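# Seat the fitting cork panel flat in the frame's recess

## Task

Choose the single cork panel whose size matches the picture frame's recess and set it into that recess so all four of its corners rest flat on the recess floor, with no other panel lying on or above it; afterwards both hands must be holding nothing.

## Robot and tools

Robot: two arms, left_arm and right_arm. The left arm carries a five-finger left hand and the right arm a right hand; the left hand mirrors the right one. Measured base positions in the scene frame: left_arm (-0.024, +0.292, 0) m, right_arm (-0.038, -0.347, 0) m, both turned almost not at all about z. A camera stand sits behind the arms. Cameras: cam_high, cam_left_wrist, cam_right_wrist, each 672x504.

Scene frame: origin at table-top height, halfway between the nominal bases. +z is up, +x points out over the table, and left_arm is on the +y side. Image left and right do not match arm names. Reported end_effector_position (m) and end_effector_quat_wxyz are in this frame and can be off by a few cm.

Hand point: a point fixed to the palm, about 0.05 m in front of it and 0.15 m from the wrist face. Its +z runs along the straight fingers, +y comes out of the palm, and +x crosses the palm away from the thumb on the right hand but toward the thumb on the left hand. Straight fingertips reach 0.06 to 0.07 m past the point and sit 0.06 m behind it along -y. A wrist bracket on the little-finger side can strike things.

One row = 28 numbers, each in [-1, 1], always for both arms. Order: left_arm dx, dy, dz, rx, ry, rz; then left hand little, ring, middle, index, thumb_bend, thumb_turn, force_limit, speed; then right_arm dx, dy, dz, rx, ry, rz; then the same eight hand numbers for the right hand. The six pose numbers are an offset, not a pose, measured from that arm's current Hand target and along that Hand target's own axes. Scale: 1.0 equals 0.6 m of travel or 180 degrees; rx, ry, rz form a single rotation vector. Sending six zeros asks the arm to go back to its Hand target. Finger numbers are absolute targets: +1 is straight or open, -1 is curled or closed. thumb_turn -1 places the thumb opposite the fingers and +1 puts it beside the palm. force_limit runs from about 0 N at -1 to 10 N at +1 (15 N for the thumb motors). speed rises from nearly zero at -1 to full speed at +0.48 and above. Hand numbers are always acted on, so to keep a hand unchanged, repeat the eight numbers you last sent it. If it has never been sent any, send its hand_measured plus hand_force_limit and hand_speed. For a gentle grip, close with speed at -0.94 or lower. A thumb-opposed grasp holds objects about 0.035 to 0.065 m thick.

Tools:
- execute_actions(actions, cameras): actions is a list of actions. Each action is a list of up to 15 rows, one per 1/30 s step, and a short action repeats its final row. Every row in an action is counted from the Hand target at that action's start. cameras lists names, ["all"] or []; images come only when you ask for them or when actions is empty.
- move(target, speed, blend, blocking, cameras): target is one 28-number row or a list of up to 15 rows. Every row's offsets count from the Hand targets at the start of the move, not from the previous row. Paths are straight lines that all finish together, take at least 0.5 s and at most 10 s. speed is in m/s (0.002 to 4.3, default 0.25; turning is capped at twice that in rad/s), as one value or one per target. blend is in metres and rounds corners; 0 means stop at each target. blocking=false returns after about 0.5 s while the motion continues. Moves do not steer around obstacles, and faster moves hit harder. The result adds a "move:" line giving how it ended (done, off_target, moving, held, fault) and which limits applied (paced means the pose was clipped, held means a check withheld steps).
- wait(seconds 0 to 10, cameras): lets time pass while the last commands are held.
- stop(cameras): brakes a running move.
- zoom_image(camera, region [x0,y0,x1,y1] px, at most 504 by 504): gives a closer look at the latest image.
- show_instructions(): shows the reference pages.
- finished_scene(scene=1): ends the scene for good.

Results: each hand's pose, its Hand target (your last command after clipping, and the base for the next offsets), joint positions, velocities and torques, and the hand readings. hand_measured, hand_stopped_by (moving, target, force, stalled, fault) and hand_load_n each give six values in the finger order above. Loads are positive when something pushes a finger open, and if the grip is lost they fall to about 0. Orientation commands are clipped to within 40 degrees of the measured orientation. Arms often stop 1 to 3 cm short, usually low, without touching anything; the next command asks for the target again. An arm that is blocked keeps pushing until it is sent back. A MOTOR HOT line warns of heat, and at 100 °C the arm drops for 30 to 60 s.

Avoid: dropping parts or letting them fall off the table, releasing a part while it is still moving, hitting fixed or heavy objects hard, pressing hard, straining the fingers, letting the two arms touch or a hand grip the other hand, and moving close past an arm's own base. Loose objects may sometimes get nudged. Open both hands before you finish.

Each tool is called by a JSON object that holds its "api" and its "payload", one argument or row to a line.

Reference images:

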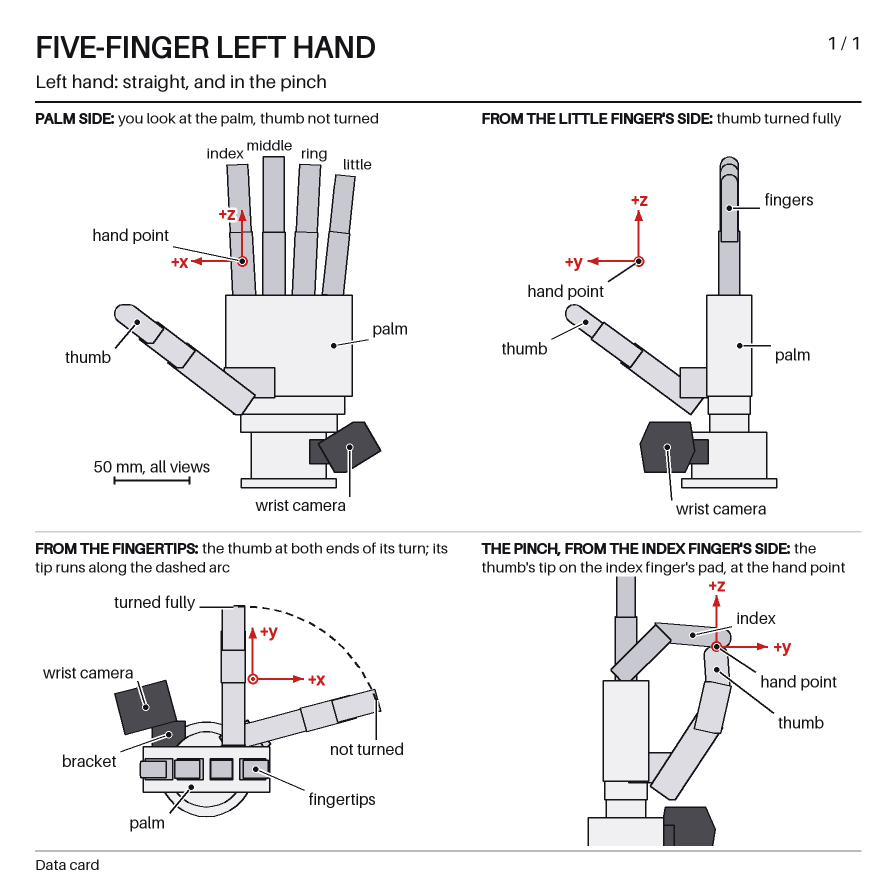

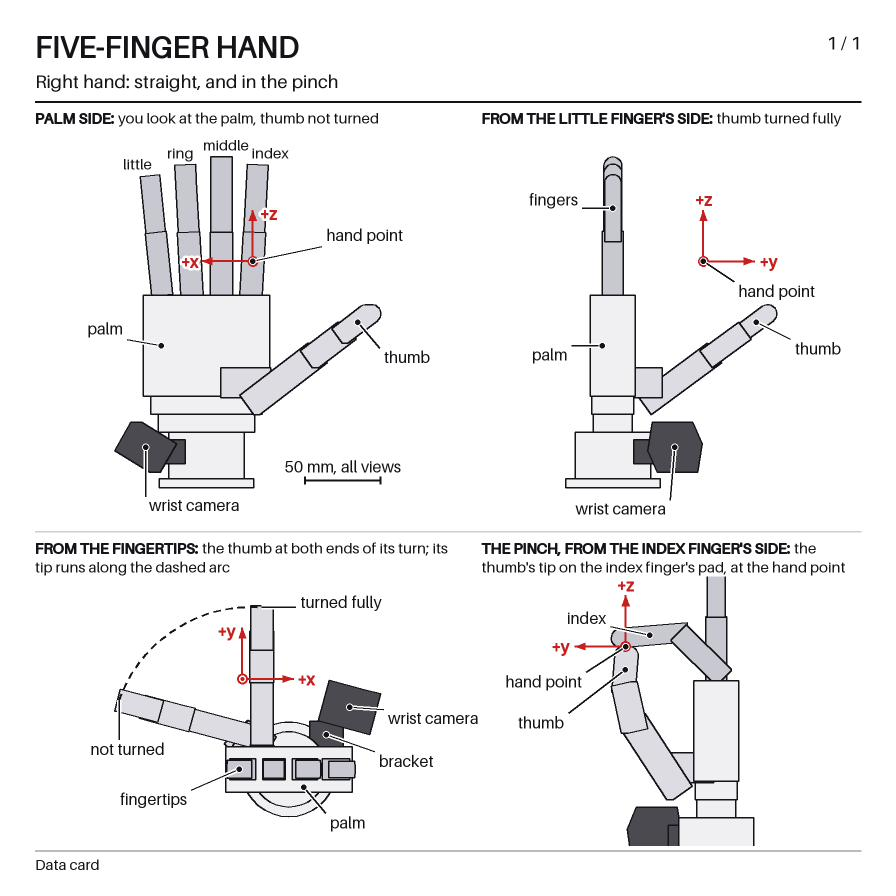

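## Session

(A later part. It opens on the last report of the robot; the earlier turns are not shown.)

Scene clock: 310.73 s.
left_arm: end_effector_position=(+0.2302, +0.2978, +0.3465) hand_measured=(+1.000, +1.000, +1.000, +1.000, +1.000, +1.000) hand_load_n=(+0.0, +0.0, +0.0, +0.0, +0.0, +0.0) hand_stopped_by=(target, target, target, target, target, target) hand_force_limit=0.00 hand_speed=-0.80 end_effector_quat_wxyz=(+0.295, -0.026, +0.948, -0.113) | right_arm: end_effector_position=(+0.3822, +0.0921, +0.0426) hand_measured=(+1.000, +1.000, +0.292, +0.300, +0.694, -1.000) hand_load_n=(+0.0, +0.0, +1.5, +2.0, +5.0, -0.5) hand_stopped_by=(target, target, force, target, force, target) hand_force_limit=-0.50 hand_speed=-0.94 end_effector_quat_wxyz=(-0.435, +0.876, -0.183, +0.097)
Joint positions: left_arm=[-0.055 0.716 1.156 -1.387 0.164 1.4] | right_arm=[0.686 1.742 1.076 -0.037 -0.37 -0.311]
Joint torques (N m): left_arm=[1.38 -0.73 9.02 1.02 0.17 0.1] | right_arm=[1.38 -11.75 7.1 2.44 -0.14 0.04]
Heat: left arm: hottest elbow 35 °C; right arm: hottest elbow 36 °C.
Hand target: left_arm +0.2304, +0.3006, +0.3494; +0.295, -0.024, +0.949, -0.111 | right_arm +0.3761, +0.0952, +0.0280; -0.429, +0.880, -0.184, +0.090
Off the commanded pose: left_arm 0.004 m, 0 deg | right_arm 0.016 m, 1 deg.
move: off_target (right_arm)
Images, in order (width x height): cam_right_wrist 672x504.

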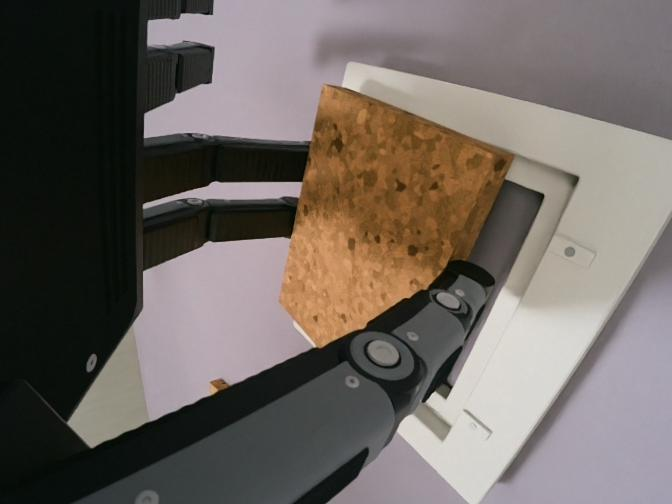

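{"api": "move", "payload": {
  "target": [
    [0,0,0,0,0,0,1,1,1,1,1,1,0,-0.8,0.0103,-0.074,-0.0407,0,0,0,1,1,0.2,0.3,0.4,-1,-0.5,-0.94],
    [0,0,0,0,0,0,1,1,1,1,1,1,0,-0.8,0.0103,-0.0347,-0.0098,0,0,0,1,1,0.2,0.3,0.4,-1,-0.5,-0.94]
  ],
  "cameras": ["cam_right_wrist"],
  "speed": 0.1
}}

{"api": "zoom_image", "payload": {
  "camera": "cam_right_wrist",
  "region": [310, 50, 630, 350]
}}

Scene clock: 322.63 s.
left_arm: end_effector_position=(+0.2302, +0.2978, +0.3465) hand_measured=(+1.000, +1.000, +1.000, +1.000, +1.000, +1.000) hand_load_n=(+0.0, +0.0, +0.0, +0.0, +0.0, +0.0) hand_stopped_by=(target, target, target, target, target, target) hand_force_limit=0.00 hand_speed=-0.80 end_effector_quat_wxyz=(+0.295, -0.026, +0.948, -0.113) | right_arm: end_effector_position=(+0.3815, +0.0915, +0.0472) hand_measured=(+1.000, +1.000, +0.292, +0.300, +0.694, -1.000) hand_load_n=(-0.5, +0.0, +2.0, +2.5, +5.0, -0.5) hand_stopped_by=(target, target, force, target, force, target) hand_force_limit=-0.50 hand_speed=-0.94 end_effector_quat_wxyz=(-0.422, +0.883, -0.188, +0.086)
Joint positions: left_arm=[-0.055 0.716 1.156 -1.387 0.164 1.4] | right_arm=[0.686 1.741 1.107 -0.106 -0.37 -0.311]
Joint torques (N m): left_arm=[1.38 -0.73 9.02 1.03 0.17 0.1] | right_arm=[1.2 -12.75 8.7 2.99 -0.24 0.03]
Heat: left arm: hottest elbow 35 °C; right arm: hottest elbow 35 °C.
Hand target: left_arm +0.2304, +0.3006, +0.3494; +0.295, -0.024, +0.949, -0.111 | right_arm +0.3849, +0.1001, +0.0478; -0.429, +0.880, -0.184, +0.090
Off the commanded pose: left_arm 0.004 m, 0 deg | right_arm 0.009 m, 1 deg.
move: done
Images, in order (width x height): cam_right_wrist 672x504.

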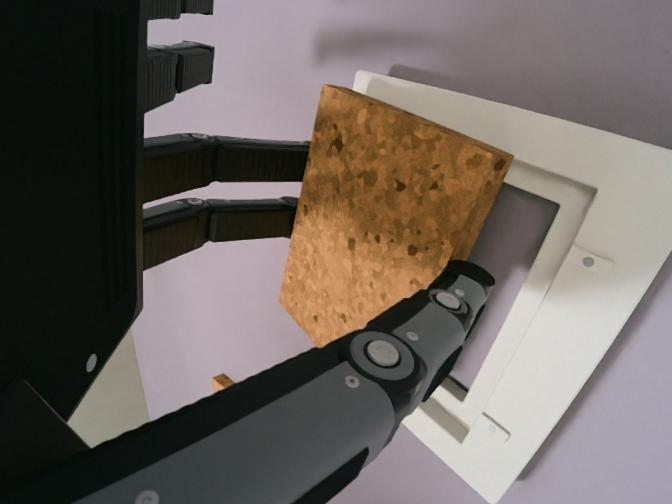

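Scaled by 1.575 from the camera's 672x504 image, which has a finer 960x720 frame.

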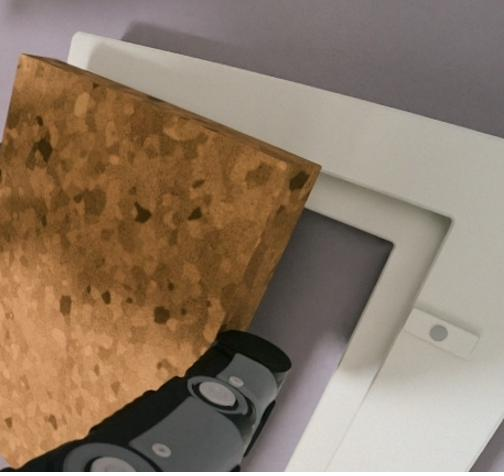

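{"api": "move", "payload": {
  "target": [
    [0,0,0,0,0,0,1,1,1,1,1,1,0,-0.8,-0.0215,-0.0148,-0.0813,0,0,0,1,1,0.2,0.3,0.4,-1,-0.5,-0.94],
    [0,0,0,0,0,0,1,1,1,1,1,1,0,-0.8,-0.0028,0.0035,0.0035,0,0,0,1,1,0.2,0.3,0.4,-1,-0.5,-0.94]
  ],
  "cameras": ["cam_right_wrist"],
  "speed": 0.1
}}

{"api": "zoom_image", "payload": {
  "camera": "cam_right_wrist",
  "region": [310, 50, 630, 350]
}}

Scene clock: 328.60 s.
left_arm: end_effector_position=(+0.2302, +0.2978, +0.3465) hand_measured=(+1.000, +1.000, +1.000, +1.000, +1.000, +1.000) hand_load_n=(+0.0, +0.0, +0.0, +0.0, +0.0, +0.0) hand_stopped_by=(target, target, target, target, target, target) hand_force_limit=0.00 hand_speed=-0.80 end_effector_quat_wxyz=(+0.295, -0.026, +0.948, -0.113) | right_arm: end_effector_position=(+0.3748, +0.0863, +0.0440) hand_measured=(+1.000, +1.000, +0.292, +0.300, +0.696, -1.000) hand_load_n=(+0.0, +0.0, +1.5, +2.0, +5.0, -0.5) hand_stopped_by=(target, target, force, target, force, target) hand_force_limit=-0.50 hand_speed=-0.94 end_effector_quat_wxyz=(-0.421, +0.883, -0.189, +0.086)
Joint positions: left_arm=[-0.055 0.716 1.156 -1.387 0.164 1.4] | right_arm=[0.687 1.728 1.079 -0.092 -0.369 -0.31]
Joint torques (N m): left_arm=[1.32 -0.73 9.03 1.02 0.18 0.1] | right_arm=[1.38 -11.16 10.41 2.63 -0.21 0.03]
Heat: left arm: hottest elbow 35 °C; right arm: hottest elbow 35 °C.
Hand target: left_arm +0.2304, +0.3006, +0.3494; +0.295, -0.024, +0.949, -0.111 | right_arm +0.3835, +0.1012, +0.0448; -0.429, +0.880, -0.184, +0.090
Off the commanded pose: left_arm 0.004 m, 0 deg | right_arm 0.017 m, 1 deg.
move: off_target (right_arm)
Images, in order (width x height): cam_right_wrist 672x504.

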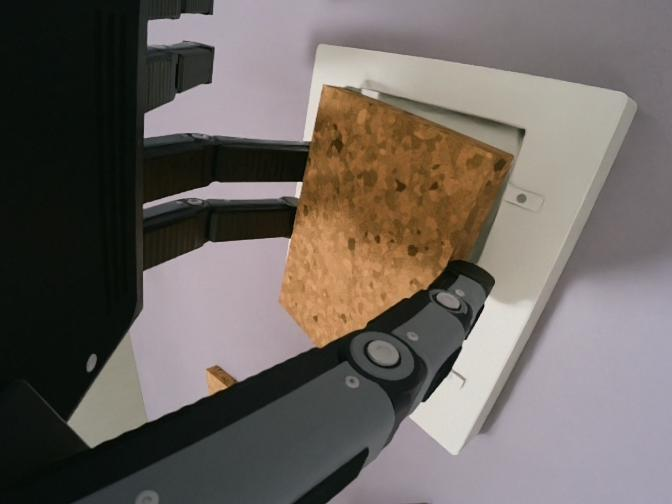

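Scaled by 1.575 from the camera's 672x504 image, which has a finer 960x720 frame.

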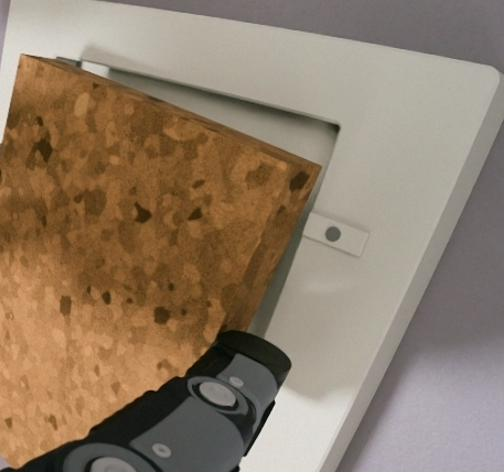

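{"api": "wait", "payload": {
  "seconds": 0.1,
  "cameras": ["all"]
}}

{"api": "zoom_image", "payload": {
  "camera": "cam_high",
  "region": [190, 120, 370, 270]
}}

Scene clock: 337.77 s.
left_arm: end_effector_position=(+0.2302, +0.2978, +0.3465) hand_measured=(+1.000, +1.000, +1.000, +1.000, +1.000, +1.000) hand_load_n=(+0.5, +0.0, +0.0, +0.0, +0.0, +0.0) hand_stopped_by=(target, target, target, target, target, target) hand_force_limit=0.00 hand_speed=-0.80 end_effector_quat_wxyz=(+0.295, -0.026, +0.948, -0.113) | right_arm: end_effector_position=(+0.3748, +0.0863, +0.0440) hand_measured=(+1.000, +1.000, +0.292, +0.300, +0.696, -1.000) hand_load_n=(+0.0, +0.0, +1.5, +2.0, +4.5, -0.5) hand_stopped_by=(target, target, force, target, force, target) hand_force_limit=-0.50 hand_speed=-0.94 end_effector_quat_wxyz=(-0.421, +0.883, -0.189, +0.086)
Joint positions: left_arm=[-0.055 0.716 1.156 -1.387 0.164 1.4] | right_arm=[0.687 1.728 1.079 -0.092 -0.369 -0.31]
Joint torques (N m): left_arm=[1.26 -0.73 9.05 1.02 0.17 0.1] | right_arm=[1.44 -11.11 10.45 2.66 -0.21 0.04]
Heat: left arm: hottest elbow 35 °C; right arm: hottest elbow 36 °C.
Hand target: left_arm +0.2304, +0.3006, +0.3494; +0.295, -0.024, +0.949, -0.111 | right_arm +0.3835, +0.1012, +0.0448; -0.429, +0.880, -0.184, +0.090
Off the commanded pose: left_arm 0.004 m, 0 deg | right_arm 0.017 m, 1 deg.
wait: 0.10 s; at rest from the start

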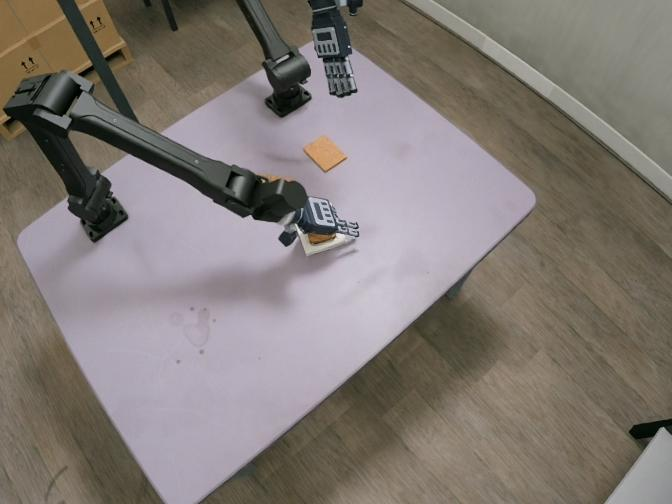

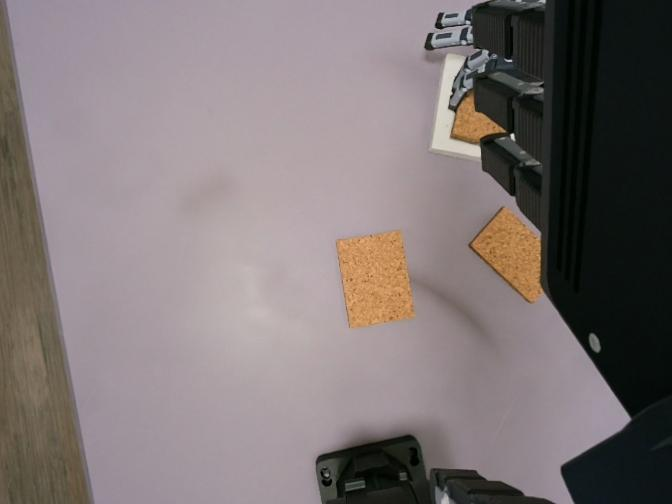

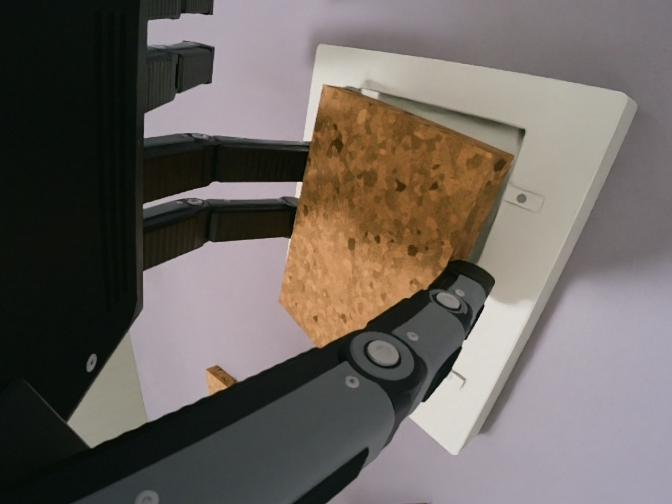

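Scaled by 2.800 from the camera's 672x504 image, which has a finer 960x720 frame.

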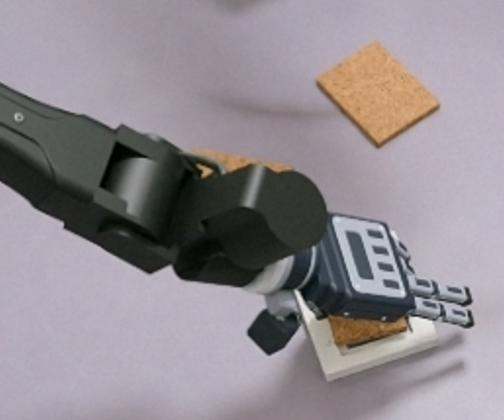

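{"api": "move", "payload": {
  "target": [-0.0558,-0.197,0.0732,0,0,0,1,1,1,1,1,1,0,-0.8,0,0,0,0,0,0,1,1,0.2,0.3,0.4,-1,-0.5,-0.94],
  "cameras": ["cam_left_wrist","cam_high"],
  "speed": 0.15
}}

Scene clock: 344.37 s.
left_arm: end_effector_position=(+0.2685, +0.1918, +0.3289) hand_measured=(+1.000, +1.000, +1.000, +1.000, +1.000, +1.000) hand_load_n=(+0.0, +0.0, +0.0, +0.0, +0.0, +0.0) hand_stopped_by=(target, target, target, target, target, target) hand_force_limit=0.00 hand_speed=-0.80 end_effector_quat_wxyz=(+0.265, -0.018, +0.960, -0.091) | right_arm: end_effector_position=(+0.3748, +0.0863, +0.0440) hand_measured=(+1.000, +1.000, +0.292, +0.300, +0.696, -1.000) hand_load_n=(+0.0, +0.0, +1.5, +2.0, +5.0, -0.5) hand_stopped_by=(target, target, force, target, force, target) hand_force_limit=-0.50 hand_speed=-0.94 end_effector_quat_wxyz=(-0.421, +0.883, -0.189, +0.086)
Joint positions: left_arm=[-0.51 0.921 1.21 -1.301 -0.109 1.047] | right_arm=[0.687 1.728 1.079 -0.092 -0.369 -0.31]
Joint torques (N m): left_arm=[-0.44 -3.14 14.24 1.76 -0.36 -0.29] | right_arm=[1.44 -11.11 10.43 2.63 -0.2 0.04]
Heat: left arm: hottest elbow 35 °C; right arm: hottest elbow 36 °C.
Hand target: left_arm +0.2802, +0.1806, +0.3593; +0.295, -0.024, +0.949, -0.111 | right_arm +0.3835, +0.1012, +0.0448; -0.429, +0.880, -0.184, +0.090
Off the commanded pose: left_arm 0.035 m, 4 deg | right_arm 0.017 m, 1 deg.
move: off_target (left_arm, right_arm)
Images, in order (width x height): cam_high 672x504, cam_left_wrist 672x504.

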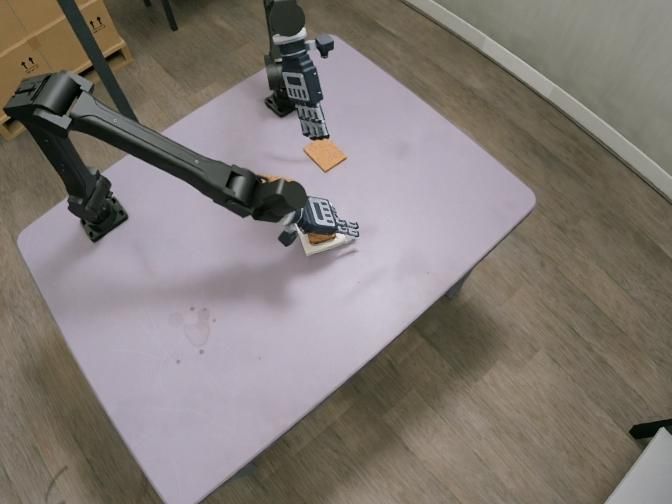

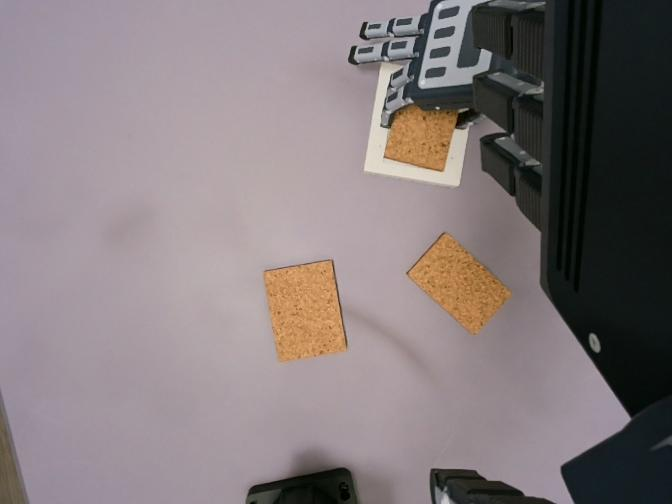

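{"api": "zoom_image", "payload": {
  "camera": "cam_left_wrist",
  "region": [350, 50, 490, 200]
}}

Scaled by 3.360 from the camera's 672x504 image, which has a finer 960x720 frame.

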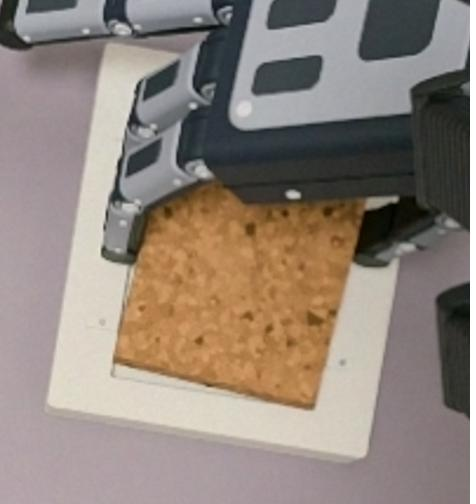

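{"api": "move", "payload": {
  "target": [
    [0,0,0,0,0,0,1,1,1,1,1,1,0,-0.8,-0.0185,-0.0183,-0.0848,0,-0.0175,-0.0137,1,1,0.2,0.3,0.4,-1,-0.5,-0.94],
    [0,0,0,0,0,0,1,1,1,1,1,1,0,-0.8,0.0055,0.0097,0.0048,0,-0.0175,-0.0137,1,1,0.2,0.3,0.4,-1,-0.5,-0.94]
  ],
  "cameras": ["cam_left_wrist","cam_right_wrist"],
  "speed": 0.1
}}

{"api": "zoom_image", "payload": {
  "camera": "cam_left_wrist",
  "region": [350, 50, 490, 200]
}}

Scene clock: 359.33 s.
left_arm: end_effector_position=(+0.2684, +0.1919, +0.3289) hand_measured=(+1.000, +1.000, +1.000, +1.000, +1.000, +1.000) hand_load_n=(+0.0, +0.0, +0.0, +0.0, +0.0, +0.0) hand_stopped_by=(target, target, target, target, target, target) hand_force_limit=0.00 hand_speed=-0.80 end_effector_quat_wxyz=(+0.265, -0.019, +0.960, -0.091) | right_arm: end_effector_position=(+0.3690, +0.0898, +0.0369) hand_measured=(+1.000, +1.000, +0.292, +0.300, +0.696, -1.000) hand_load_n=(-0.5, +0.0, +2.0, +2.0, +5.0, +0.0) hand_stopped_by=(target, target, force, target, force, target) hand_force_limit=-0.50 hand_speed=-0.94 end_effector_quat_wxyz=(-0.424, +0.890, -0.157, +0.064)
Joint positions: left_arm=[-0.51 0.921 1.21 -1.301 -0.11 1.046] | right_arm=[0.683 1.753 1.097 -0.115 -0.435 -0.363]
Joint torques (N m): left_arm=[-0.5 -3.14 14.24 1.74 -0.36 -0.26] | right_arm=[0.21 -11.34 10.48 2.69 -0.24 -0.07]
Heat: left arm: hottest elbow 35 °C; right arm: hottest elbow 37 °C.
Hand target: left_arm +0.2803, +0.1806, +0.3593; +0.295, -0.024, +0.949, -0.111 | right_arm +0.3860, +0.0986, +0.0386; -0.432, +0.886, -0.153, +0.075
Off the commanded pose: left_arm 0.034 m, 4 deg | right_arm 0.019 m, 2 deg.
move: off_target (left_arm, right_arm)
Images, in order (width x height): cam_left_wrist 672x504, cam_right_wrist 672x504.

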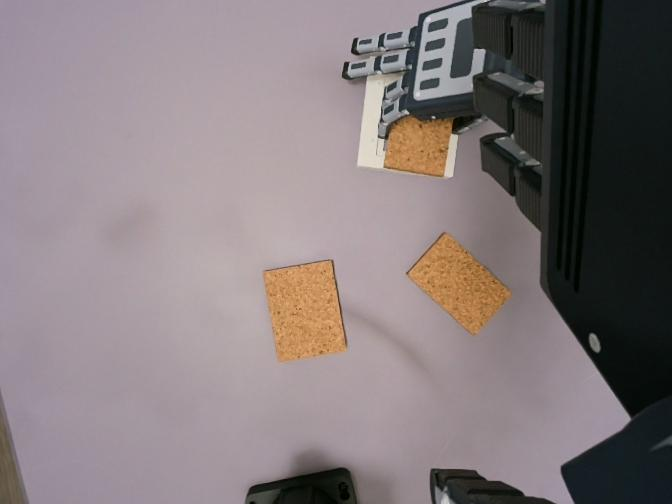

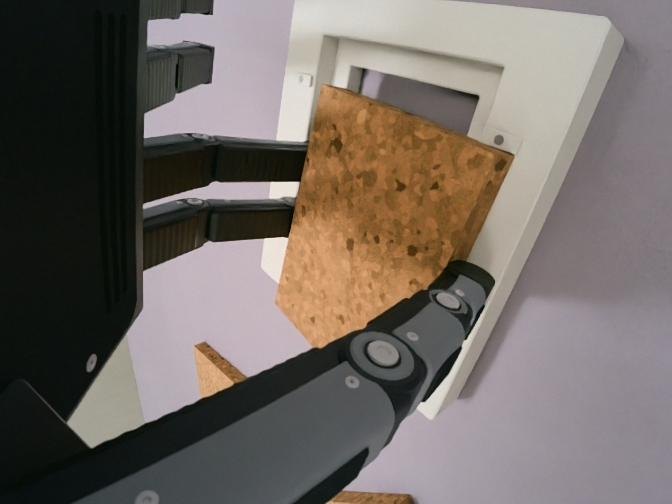

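Scaled by 3.360 from the camera's 672x504 image, which has a finer 960x720 frame.

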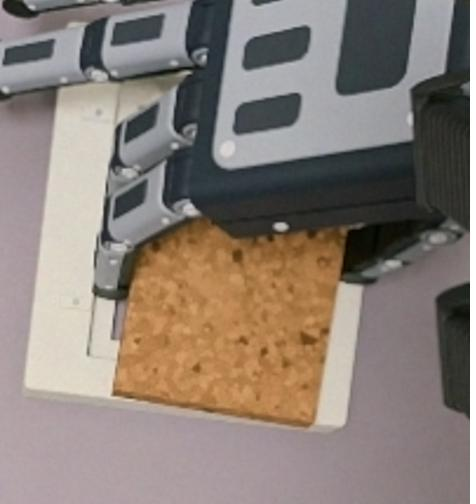

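{"api": "move", "payload": {
  "target": [0,0,0,0,0,0,1,1,1,1,1,1,0,-0.8,0,-0.0394,-0.0308,0,0,0,1,1,0.2,0.3,0.4,-1,-0.5,-0.94],
  "cameras": ["cam_left_wrist","cam_right_wrist"],
  "speed": 0.1
}}

Scene clock: 371.63 s.
left_arm: end_effector_position=(+0.2684, +0.1919, +0.3289) hand_measured=(+1.000, +1.000, +1.000, +1.000, +1.000, +1.000) hand_load_n=(+0.0, +0.0, +0.0, +0.0, +0.0, +0.0) hand_stopped_by=(target, target, target, target, target, target) hand_force_limit=0.00 hand_speed=-0.80 end_effector_quat_wxyz=(+0.265, -0.019, +0.960, -0.091) | right_arm: end_effector_position=(+0.3695, +0.0900, +0.0426) hand_measured=(+1.000, +1.000, +0.292, +0.300, +0.696, -1.000) hand_load_n=(+0.0, +0.0, +2.5, +2.0, +5.0, -0.5) hand_stopped_by=(target, target, force, target, force, target) hand_force_limit=-0.50 hand_speed=-0.94 end_effector_quat_wxyz=(-0.417, +0.893, -0.160, +0.058)
Joint positions: left_arm=[-0.51 0.921 1.21 -1.301 -0.11 1.046] | right_arm=[0.683 1.75 1.12 -0.162 -0.434 -0.363]
Joint torques (N m): left_arm=[-0.44 -3.19 14.26 1.76 -0.36 -0.27] | right_arm=[0.21 -15.09 10.96 1.46 -0.26 -0.07]
Heat: left arm: hottest elbow 36 °C; right arm: hottest elbow 37 °C.
Hand target: left_arm +0.2803, +0.1806, +0.3593; +0.295, -0.024, +0.949, -0.111 | right_arm +0.3860, +0.0986, +0.0684; -0.432, +0.886, -0.153, +0.075
Off the commanded pose: left_arm 0.034 m, 4 deg | right_arm 0.032 m, 3 deg.
move: off_target (left_arm, right_arm)
Images, in order (width x height): cam_left_wrist 672x504, cam_right_wrist 672x504.

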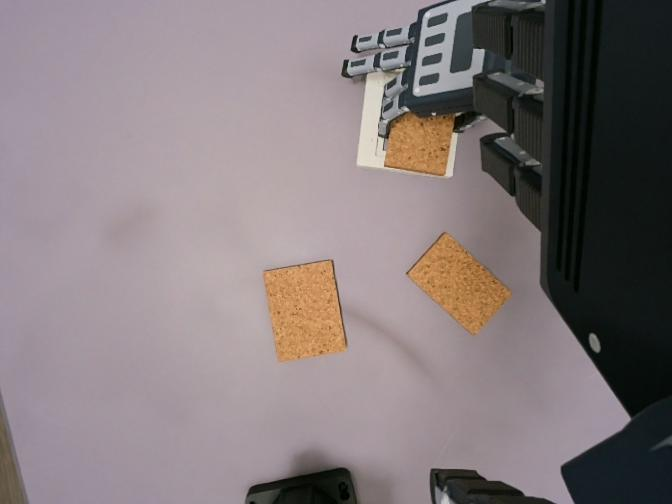

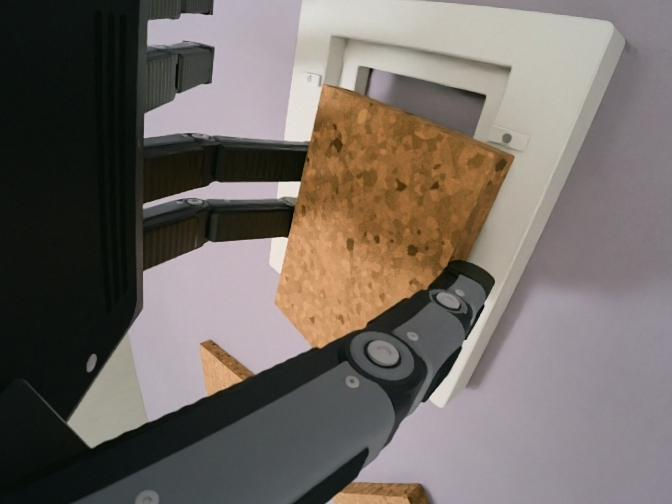

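{"api": "move", "payload": {
  "target": [0,0,0,0,0,0,1,1,1,1,1,1,0,-0.8,0,-0.0263,-0.0205,0,0,0,1,1,0.2,0.3,0.4,-1,-0.5,-0.94],
  "speed": 0.1
}}

Scene clock: 373.57 s.
left_arm: end_effector_position=(+0.2684, +0.1919, +0.3289) hand_measured=(+1.000, +1.000, +1.000, +1.000, +1.000, +1.000) hand_load_n=(-0.5, +0.0, +0.5, +0.0, +0.0, +0.0) hand_stopped_by=(target, target, target, target, target, target) hand_force_limit=0.00 hand_speed=-0.80 end_effector_quat_wxyz=(+0.265, -0.019, +0.960, -0.091) | right_arm: end_effector_position=(+0.3708, +0.0910, +0.0651) hand_measured=(+1.000, +1.000, +0.292, +0.300, +0.696, -1.000) hand_load_n=(+0.0, +0.0, +2.5, +2.0, +5.0, -0.5) hand_stopped_by=(target, target, force, target, force, target) hand_force_limit=-0.50 hand_speed=-0.94 end_effector_quat_wxyz=(-0.419, +0.892, -0.159, +0.060)
Joint positions: left_arm=[-0.51 0.921 1.21 -1.301 -0.11 1.046] | right_arm=[0.683 1.718 1.144 -0.213 -0.434 -0.363]
Joint torques (N m): left_arm=[-0.44 -3.14 14.26 1.76 -0.36 -0.27] | right_arm=[0.26 -14.62 11.18 1.55 -0.27 -0.07]
Heat: left arm: hottest elbow 36 °C; right arm: hottest elbow 37 °C.
Hand target: left_arm +0.2803, +0.1806, +0.3593; +0.295, -0.024, +0.949, -0.111 | right_arm +0.3861, +0.0987, +0.0887; -0.432, +0.886, -0.153, +0.075
Off the commanded pose: left_arm 0.034 m, 4 deg | right_arm 0.029 m, 3 deg.
move: off_target (left_arm, right_arm)

{"api": "move", "payload": {
  "target": [0,0,0,0,0,0,1,1,1,1,1,1,0,-0.8,0,0,0,0,0,0,1,0.1,0.2,0.3,0.4,-1,-0.75,-0.94],
  "cameras": ["cam_left_wrist","cam_right_wrist"],
  "speed": 0.1
}}

Scene clock: 379.53 s.
left_arm: end_effector_position=(+0.2684, +0.1919, +0.3289) hand_measured=(+1.000, +1.000, +1.000, +1.000, +1.000, +1.000) hand_load_n=(+0.0, +0.0, +0.0, +0.0, +0.0, +0.0) hand_stopped_by=(target, target, target, target, target, target) hand_force_limit=0.00 hand_speed=-0.80 end_effector_quat_wxyz=(+0.265, -0.019, +0.960, -0.091) | right_arm: end_effector_position=(+0.3708, +0.0910, +0.0650) hand_measured=(+1.000, +0.278, +0.292, +0.300, +0.696, -1.000) hand_load_n=(+0.0, +2.5, +1.5, +1.5, +6.0, +1.0) hand_stopped_by=(target, force, force, target, force, target) hand_force_limit=-0.75 hand_speed=-0.94 end_effector_quat_wxyz=(-0.418, +0.892, -0.159, +0.059)
Joint positions: left_arm=[-0.51 0.921 1.21 -1.301 -0.11 1.046] | right_arm=[0.683 1.718 1.144 -0.213 -0.434 -0.363]
Joint torques (N m): left_arm=[-0.5 -3.14 14.24 1.74 -0.36 -0.27] | right_arm=[0.26 -14.62 11.17 1.55 -0.27 -0.06]
Heat: left arm: hottest elbow 36 °C; right arm: hottest elbow 36 °C.
Hand target: left_arm +0.2803, +0.1806, +0.3593; +0.295, -0.024, +0.949, -0.111 | right_arm +0.3860, +0.0987, +0.0886; -0.432, +0.886, -0.153, +0.075
Off the commanded pose: left_arm 0.034 m, 4 deg | right_arm 0.029 m, 3 deg.
move: off_target (left_arm, right_arm)
Images, in order (width x height): cam_left_wrist 672x504, cam_right_wrist 672x504.

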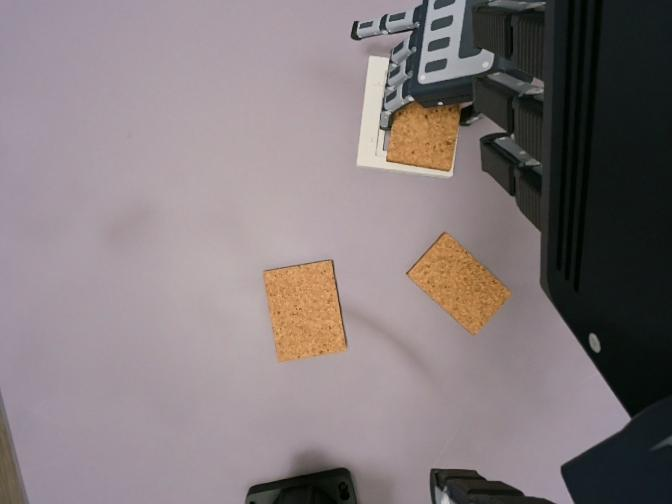

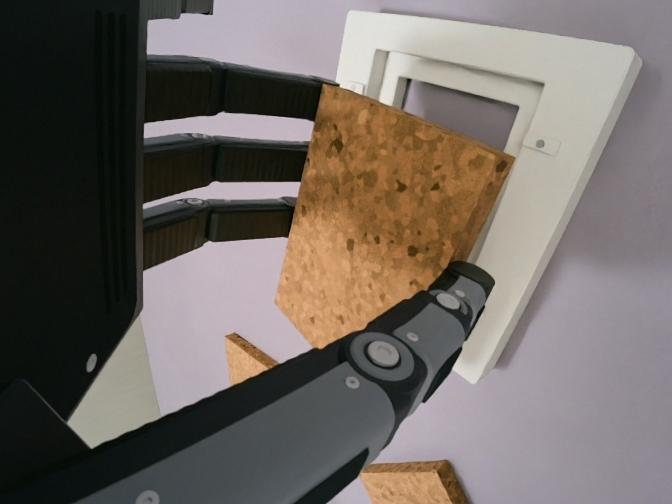

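{"api": "move", "payload": {
  "target": [0,0,0,0,0,0,1,1,1,1,1,1,0,-0.8,0,0,0,0,0,0,1,0.1,0.7,0.3,0.4,-1,-0.75,-0.8],
  "cameras": ["cam_left_wrist","cam_right_wrist"],
  "speed": 0.1
}}

Scene clock: 382.50 s.
left_arm: end_effector_position=(+0.2684, +0.1919, +0.3289) hand_measured=(+1.000, +1.000, +1.000, +1.000, +1.000, +1.000) hand_load_n=(+0.0, +0.0, +0.0, +0.0, +0.0, +0.0) hand_stopped_by=(target, target, target, target, target, target) hand_force_limit=0.00 hand_speed=-0.80 end_effector_quat_wxyz=(+0.265, -0.019, +0.960, -0.091) | right_arm: end_effector_position=(+0.3708, +0.0910, +0.0650) hand_measured=(+1.000, +0.278, +0.700, +0.300, +0.696, -1.000) hand_load_n=(+0.0, +3.5, +0.0, +2.0, +5.5, +1.0) hand_stopped_by=(target, force, target, target, force, target) hand_force_limit=-0.75 hand_speed=-0.80 end_effector_quat_wxyz=(-0.418, +0.892, -0.159, +0.059)
Joint positions: left_arm=[-0.51 0.921 1.21 -1.301 -0.11 1.046] | right_arm=[0.683 1.718 1.144 -0.213 -0.434 -0.363]
Joint torques (N m): left_arm=[-0.5 -3.14 14.27 1.77 -0.36 -0.27] | right_arm=[0.21 -14.68 11.17 1.54 -0.27 -0.07]
Heat: left arm: hottest elbow 36 °C; right arm: hottest elbow 36 °C.
Hand target: left_arm +0.2803, +0.1806, +0.3593; +0.295, -0.024, +0.949, -0.111 | right_arm +0.3860, +0.0987, +0.0886; -0.432, +0.886, -0.153, +0.075
Off the commanded pose: left_arm 0.034 m, 4 deg | right_arm 0.029 m, 3 deg.
move: off_target (left_arm, right_arm)
Images, in order (width x height): cam_left_wrist 672x504, cam_right_wrist 672x504.

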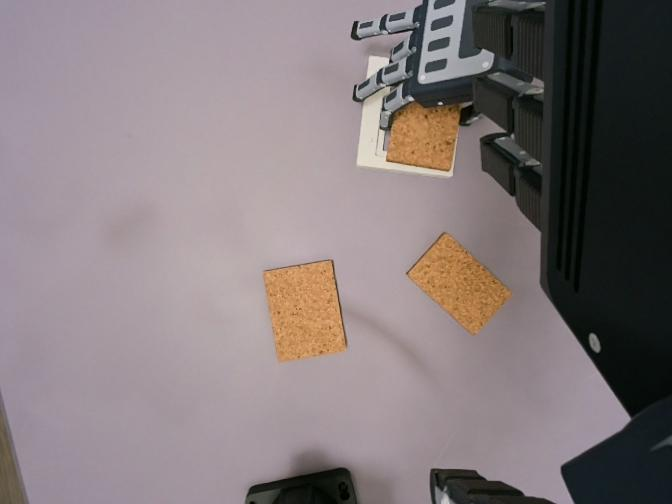

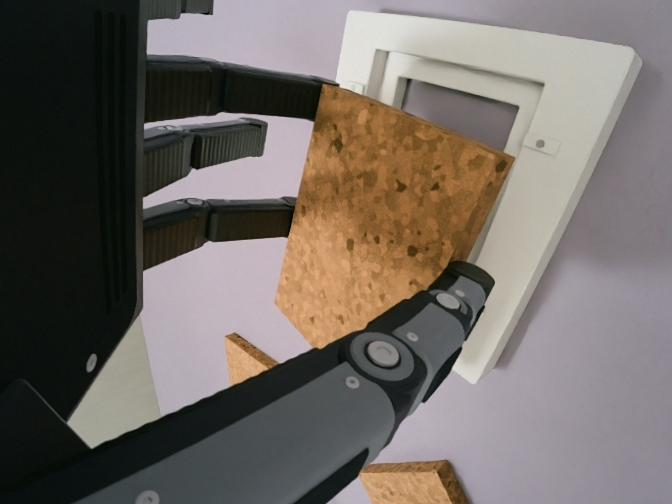

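{"api": "move", "payload": {
  "target": [0,0,0,0,0,0,1,1,1,1,1,1,0,-0.8,0,0,0,0,0,0,1,0.1,1,0.3,0.4,-1,-0.75,-0.8],
  "cameras": ["cam_left_wrist","cam_right_wrist"],
  "speed": 0.1
}}

{"api": "zoom_image", "payload": {
  "camera": "cam_left_wrist",
  "region": [340, 40, 480, 190]
}}

{"api": "zoom_image", "payload": {
  "camera": "cam_right_wrist",
  "region": [270, 0, 660, 390]
}}

Scene clock: 388.87 s.
left_arm: end_effector_position=(+0.2684, +0.1919, +0.3289) hand_measured=(+1.000, +1.000, +1.000, +1.000, +1.000, +1.000) hand_load_n=(+0.0, +0.0, -0.5, +0.0, +0.0, +0.0) hand_stopped_by=(target, target, target, target, target, target) hand_force_limit=0.00 hand_speed=-0.80 end_effector_quat_wxyz=(+0.265, -0.019, +0.960, -0.091) | right_arm: end_effector_position=(+0.3708, +0.0910, +0.0650) hand_measured=(+1.000, +0.278, +1.000, +0.300, +0.696, -1.000) hand_load_n=(+0.0, +3.5, +0.0, +2.0, +5.5, +1.0) hand_stopped_by=(target, force, target, target, force, target) hand_force_limit=-0.75 hand_speed=-0.80 end_effector_quat_wxyz=(-0.418, +0.892, -0.159, +0.059)
Joint positions: left_arm=[-0.51 0.921 1.21 -1.301 -0.11 1.046] | right_arm=[0.683 1.718 1.144 -0.213 -0.434 -0.363]
Joint torques (N m): left_arm=[-0.44 -3.14 14.24 1.76 -0.36 -0.27] | right_arm=[0.21 -14.68 11.17 1.55 -0.27 -0.07]
Heat: left arm: hottest elbow 37 °C; right arm: hottest elbow 36 °C.
Hand target: left_arm +0.2803, +0.1806, +0.3593; +0.295, -0.024, +0.949, -0.111 | right_arm +0.3860, +0.0987, +0.0886; -0.432, +0.886, -0.153, +0.075
Off the commanded pose: left_arm 0.034 m, 4 deg | right_arm 0.029 m, 3 deg.
move: off_target (left_arm, right_arm)
Images, in order (width x height): cam_left_wrist 672x504, cam_right_wrist 672x504.

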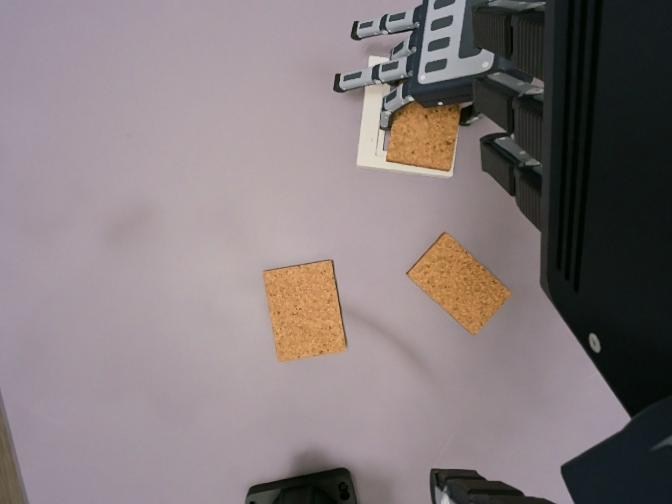

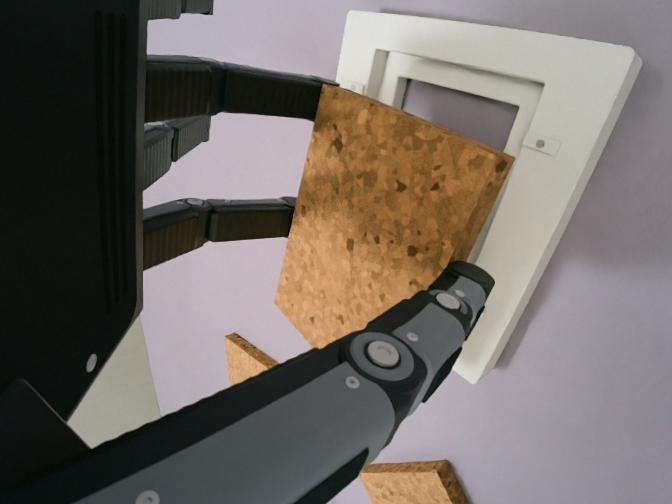

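Scaled by 3.360 from the camera's 672x504 image, which has a finer 960x720 frame.

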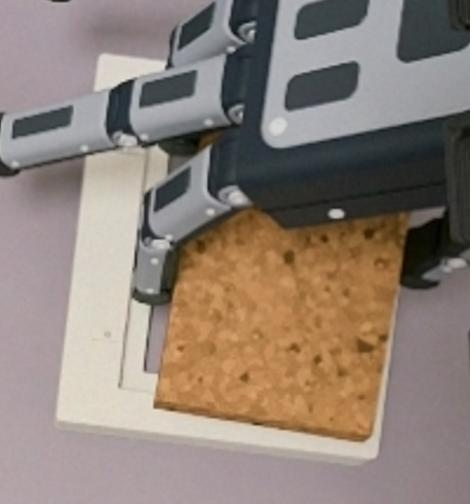

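Scaled by 1.292 from the camera's 672x504 image, which has a finer 960x720 frame.

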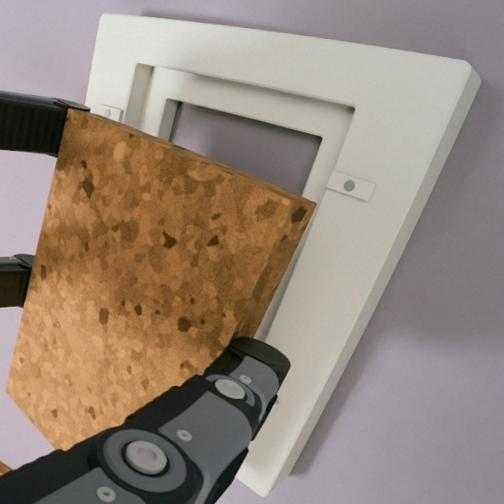

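{"api": "move", "payload": {
  "target": [0,0,0,0,0,0,1,1,1,1,1,1,0,-0.8,0.0195,0.028,0.0472,0,-0.0066,-0.0051,1,0.1,1,0.3,0.4,-1,-0.75,-0.8],
  "cameras": ["cam_left_wrist","cam_right_wrist"],
  "speed": 0.1
}}

{"api": "zoom_image", "payload": {
  "camera": "cam_left_wrist",
  "region": [340, 40, 480, 190]
}}

Scene clock: 404.47 s.
left_arm: end_effector_position=(+0.2684, +0.1919, +0.3289) hand_measured=(+1.000, +1.000, +1.000, +1.000, +1.000, +1.000) hand_load_n=(+0.0, +0.0, +0.0, +0.0, +0.0, +0.0) hand_stopped_by=(target, target, target, target, target, target) hand_force_limit=0.00 hand_speed=-0.80 end_effector_quat_wxyz=(+0.265, -0.019, +0.960, -0.091) | right_arm: end_effector_position=(+0.3794, +0.0967, +0.0447) hand_measured=(+1.000, +0.278, +1.000, +0.300, +0.696, -1.000) hand_load_n=(+0.0, +3.5, +0.0, +2.0, +5.0, +1.0) hand_stopped_by=(target, force, target, target, force, target) hand_force_limit=-0.75 hand_speed=-0.80 end_effector_quat_wxyz=(-0.417, +0.895, -0.149, +0.051)
Joint positions: left_arm=[-0.51 0.921 1.21 -1.301 -0.11 1.046] | right_arm=[0.678 1.78 1.172 -0.197 -0.457 -0.388]
Joint torques (N m): left_arm=[-0.44 -3.14 14.24 1.77 -0.36 -0.27] | right_arm=[-0.21 -13.51 11.04 2.65 -0.39 -0.11]
Heat: left arm: hottest elbow 37 °C; right arm: hottest elbow 36 °C.
Hand target: left_arm +0.2803, +0.1806, +0.3593; +0.295, -0.024, +0.949, -0.111 | right_arm +0.4010, +0.1060, +0.0579; -0.433, +0.888, -0.142, +0.069
Off the commanded pose: left_arm 0.034 m, 4 deg | right_arm 0.027 m, 3 deg.
move: off_target (left_arm, right_arm)
Images, in order (width x height): cam_left_wrist 672x504, cam_right_wrist 672x504.

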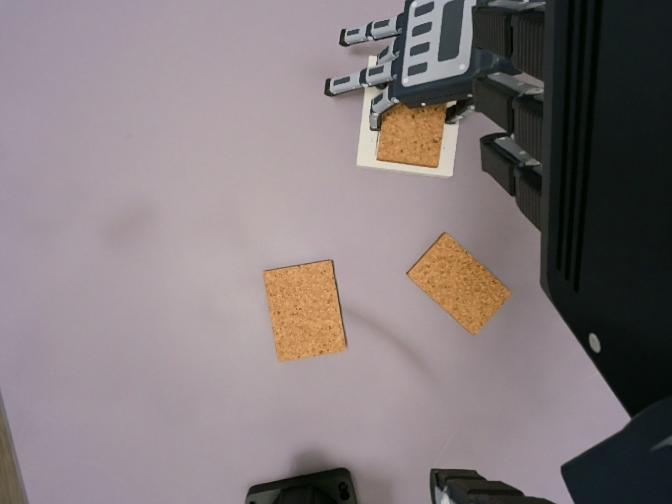

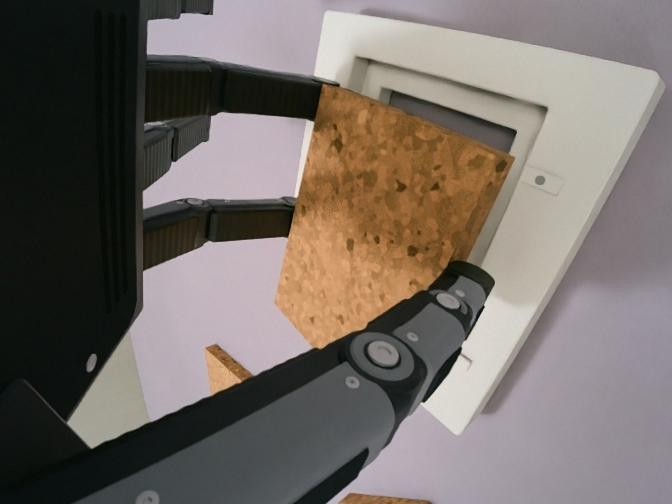

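Scaled by 3.360 from the camera's 672x504 image, which has a finer 960x720 frame.

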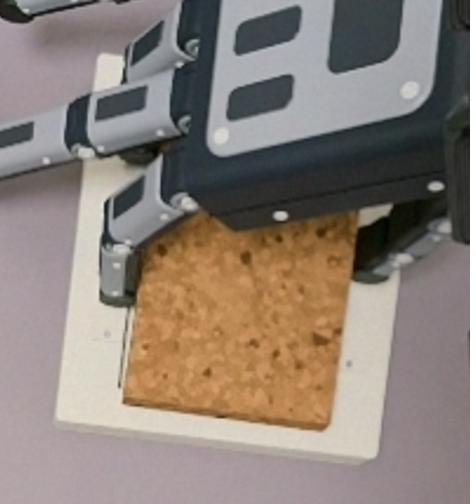

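{"api": "move", "payload": {
  "target": [0,0,0,0,0,0,1,1,1,1,1,1,0,-0.8,0.015,0.0037,0.0035,0,-0.0057,-0.0045,1,0.1,1,0.3,0.4,-1,-0.75,-0.8],
  "cameras": ["cam_left_wrist","cam_right_wrist"],
  "speed": 0.1
}}

{"api": "zoom_image", "payload": {
  "camera": "cam_left_wrist",
  "region": [340, 40, 480, 190]
}}

Scene clock: 411.13 s.
left_arm: end_effector_position=(+0.2684, +0.1919, +0.3289) hand_measured=(+1.000, +1.000, +1.000, +1.000, +1.000, +1.000) hand_load_n=(+0.0, +0.0, +0.0, +0.0, +0.0, +0.0) hand_stopped_by=(target, target, target, target, target, target) hand_force_limit=0.00 hand_speed=-0.80 end_effector_quat_wxyz=(+0.265, -0.019, +0.960, -0.091) | right_arm: end_effector_position=(+0.3912, +0.0963, +0.0454) hand_measured=(+1.000, +0.278, +1.000, +0.300, +0.696, -1.000) hand_load_n=(+0.0, +3.5, -0.5, +2.0, +5.5, +1.0) hand_stopped_by=(target, force, target, target, force, target) hand_force_limit=-0.75 hand_speed=-0.80 end_effector_quat_wxyz=(-0.424, +0.894, -0.137, +0.052)
Joint positions: left_arm=[-0.51 0.921 1.21 -1.301 -0.11 1.046] | right_arm=[0.661 1.798 1.195 -0.197 -0.484 -0.418]
Joint torques (N m): left_arm=[-0.5 -3.14 14.26 1.77 -0.36 -0.27] | right_arm=[-0.09 -13.39 11.19 2 -0.43 -0.1]
Heat: left arm: hottest elbow 37 °C; right arm: hottest elbow 36 °C.
Hand target: left_arm +0.2803, +0.1806, +0.3593; +0.295, -0.024, +0.949, -0.111 | right_arm +0.4097, +0.1034, +0.0547; -0.433, +0.889, -0.132, +0.064
Off the commanded pose: left_arm 0.034 m, 4 deg | right_arm 0.022 m, 2 deg.
move: off_target (left_arm, right_arm)
Images, in order (width x height): cam_left_wrist 672x504, cam_right_wrist 672x504.

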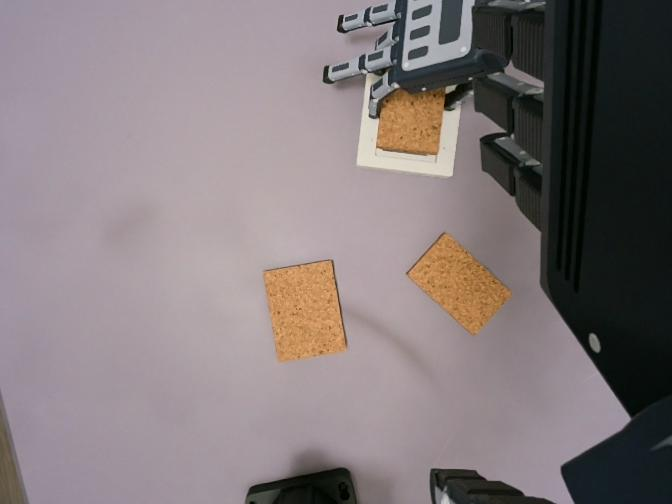

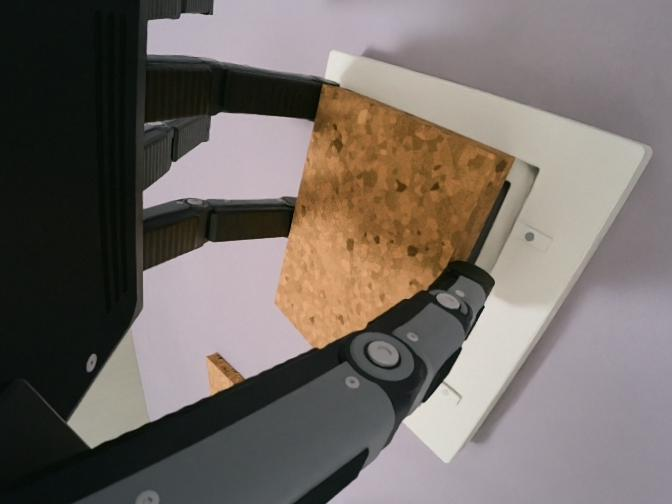

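Scaled by 3.360 from the camera's 672x504 image, which has a finer 960x720 frame.

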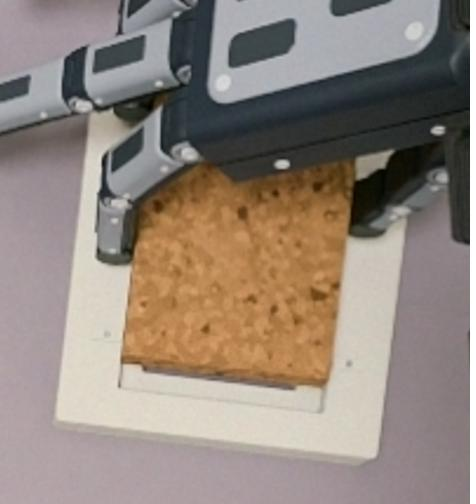

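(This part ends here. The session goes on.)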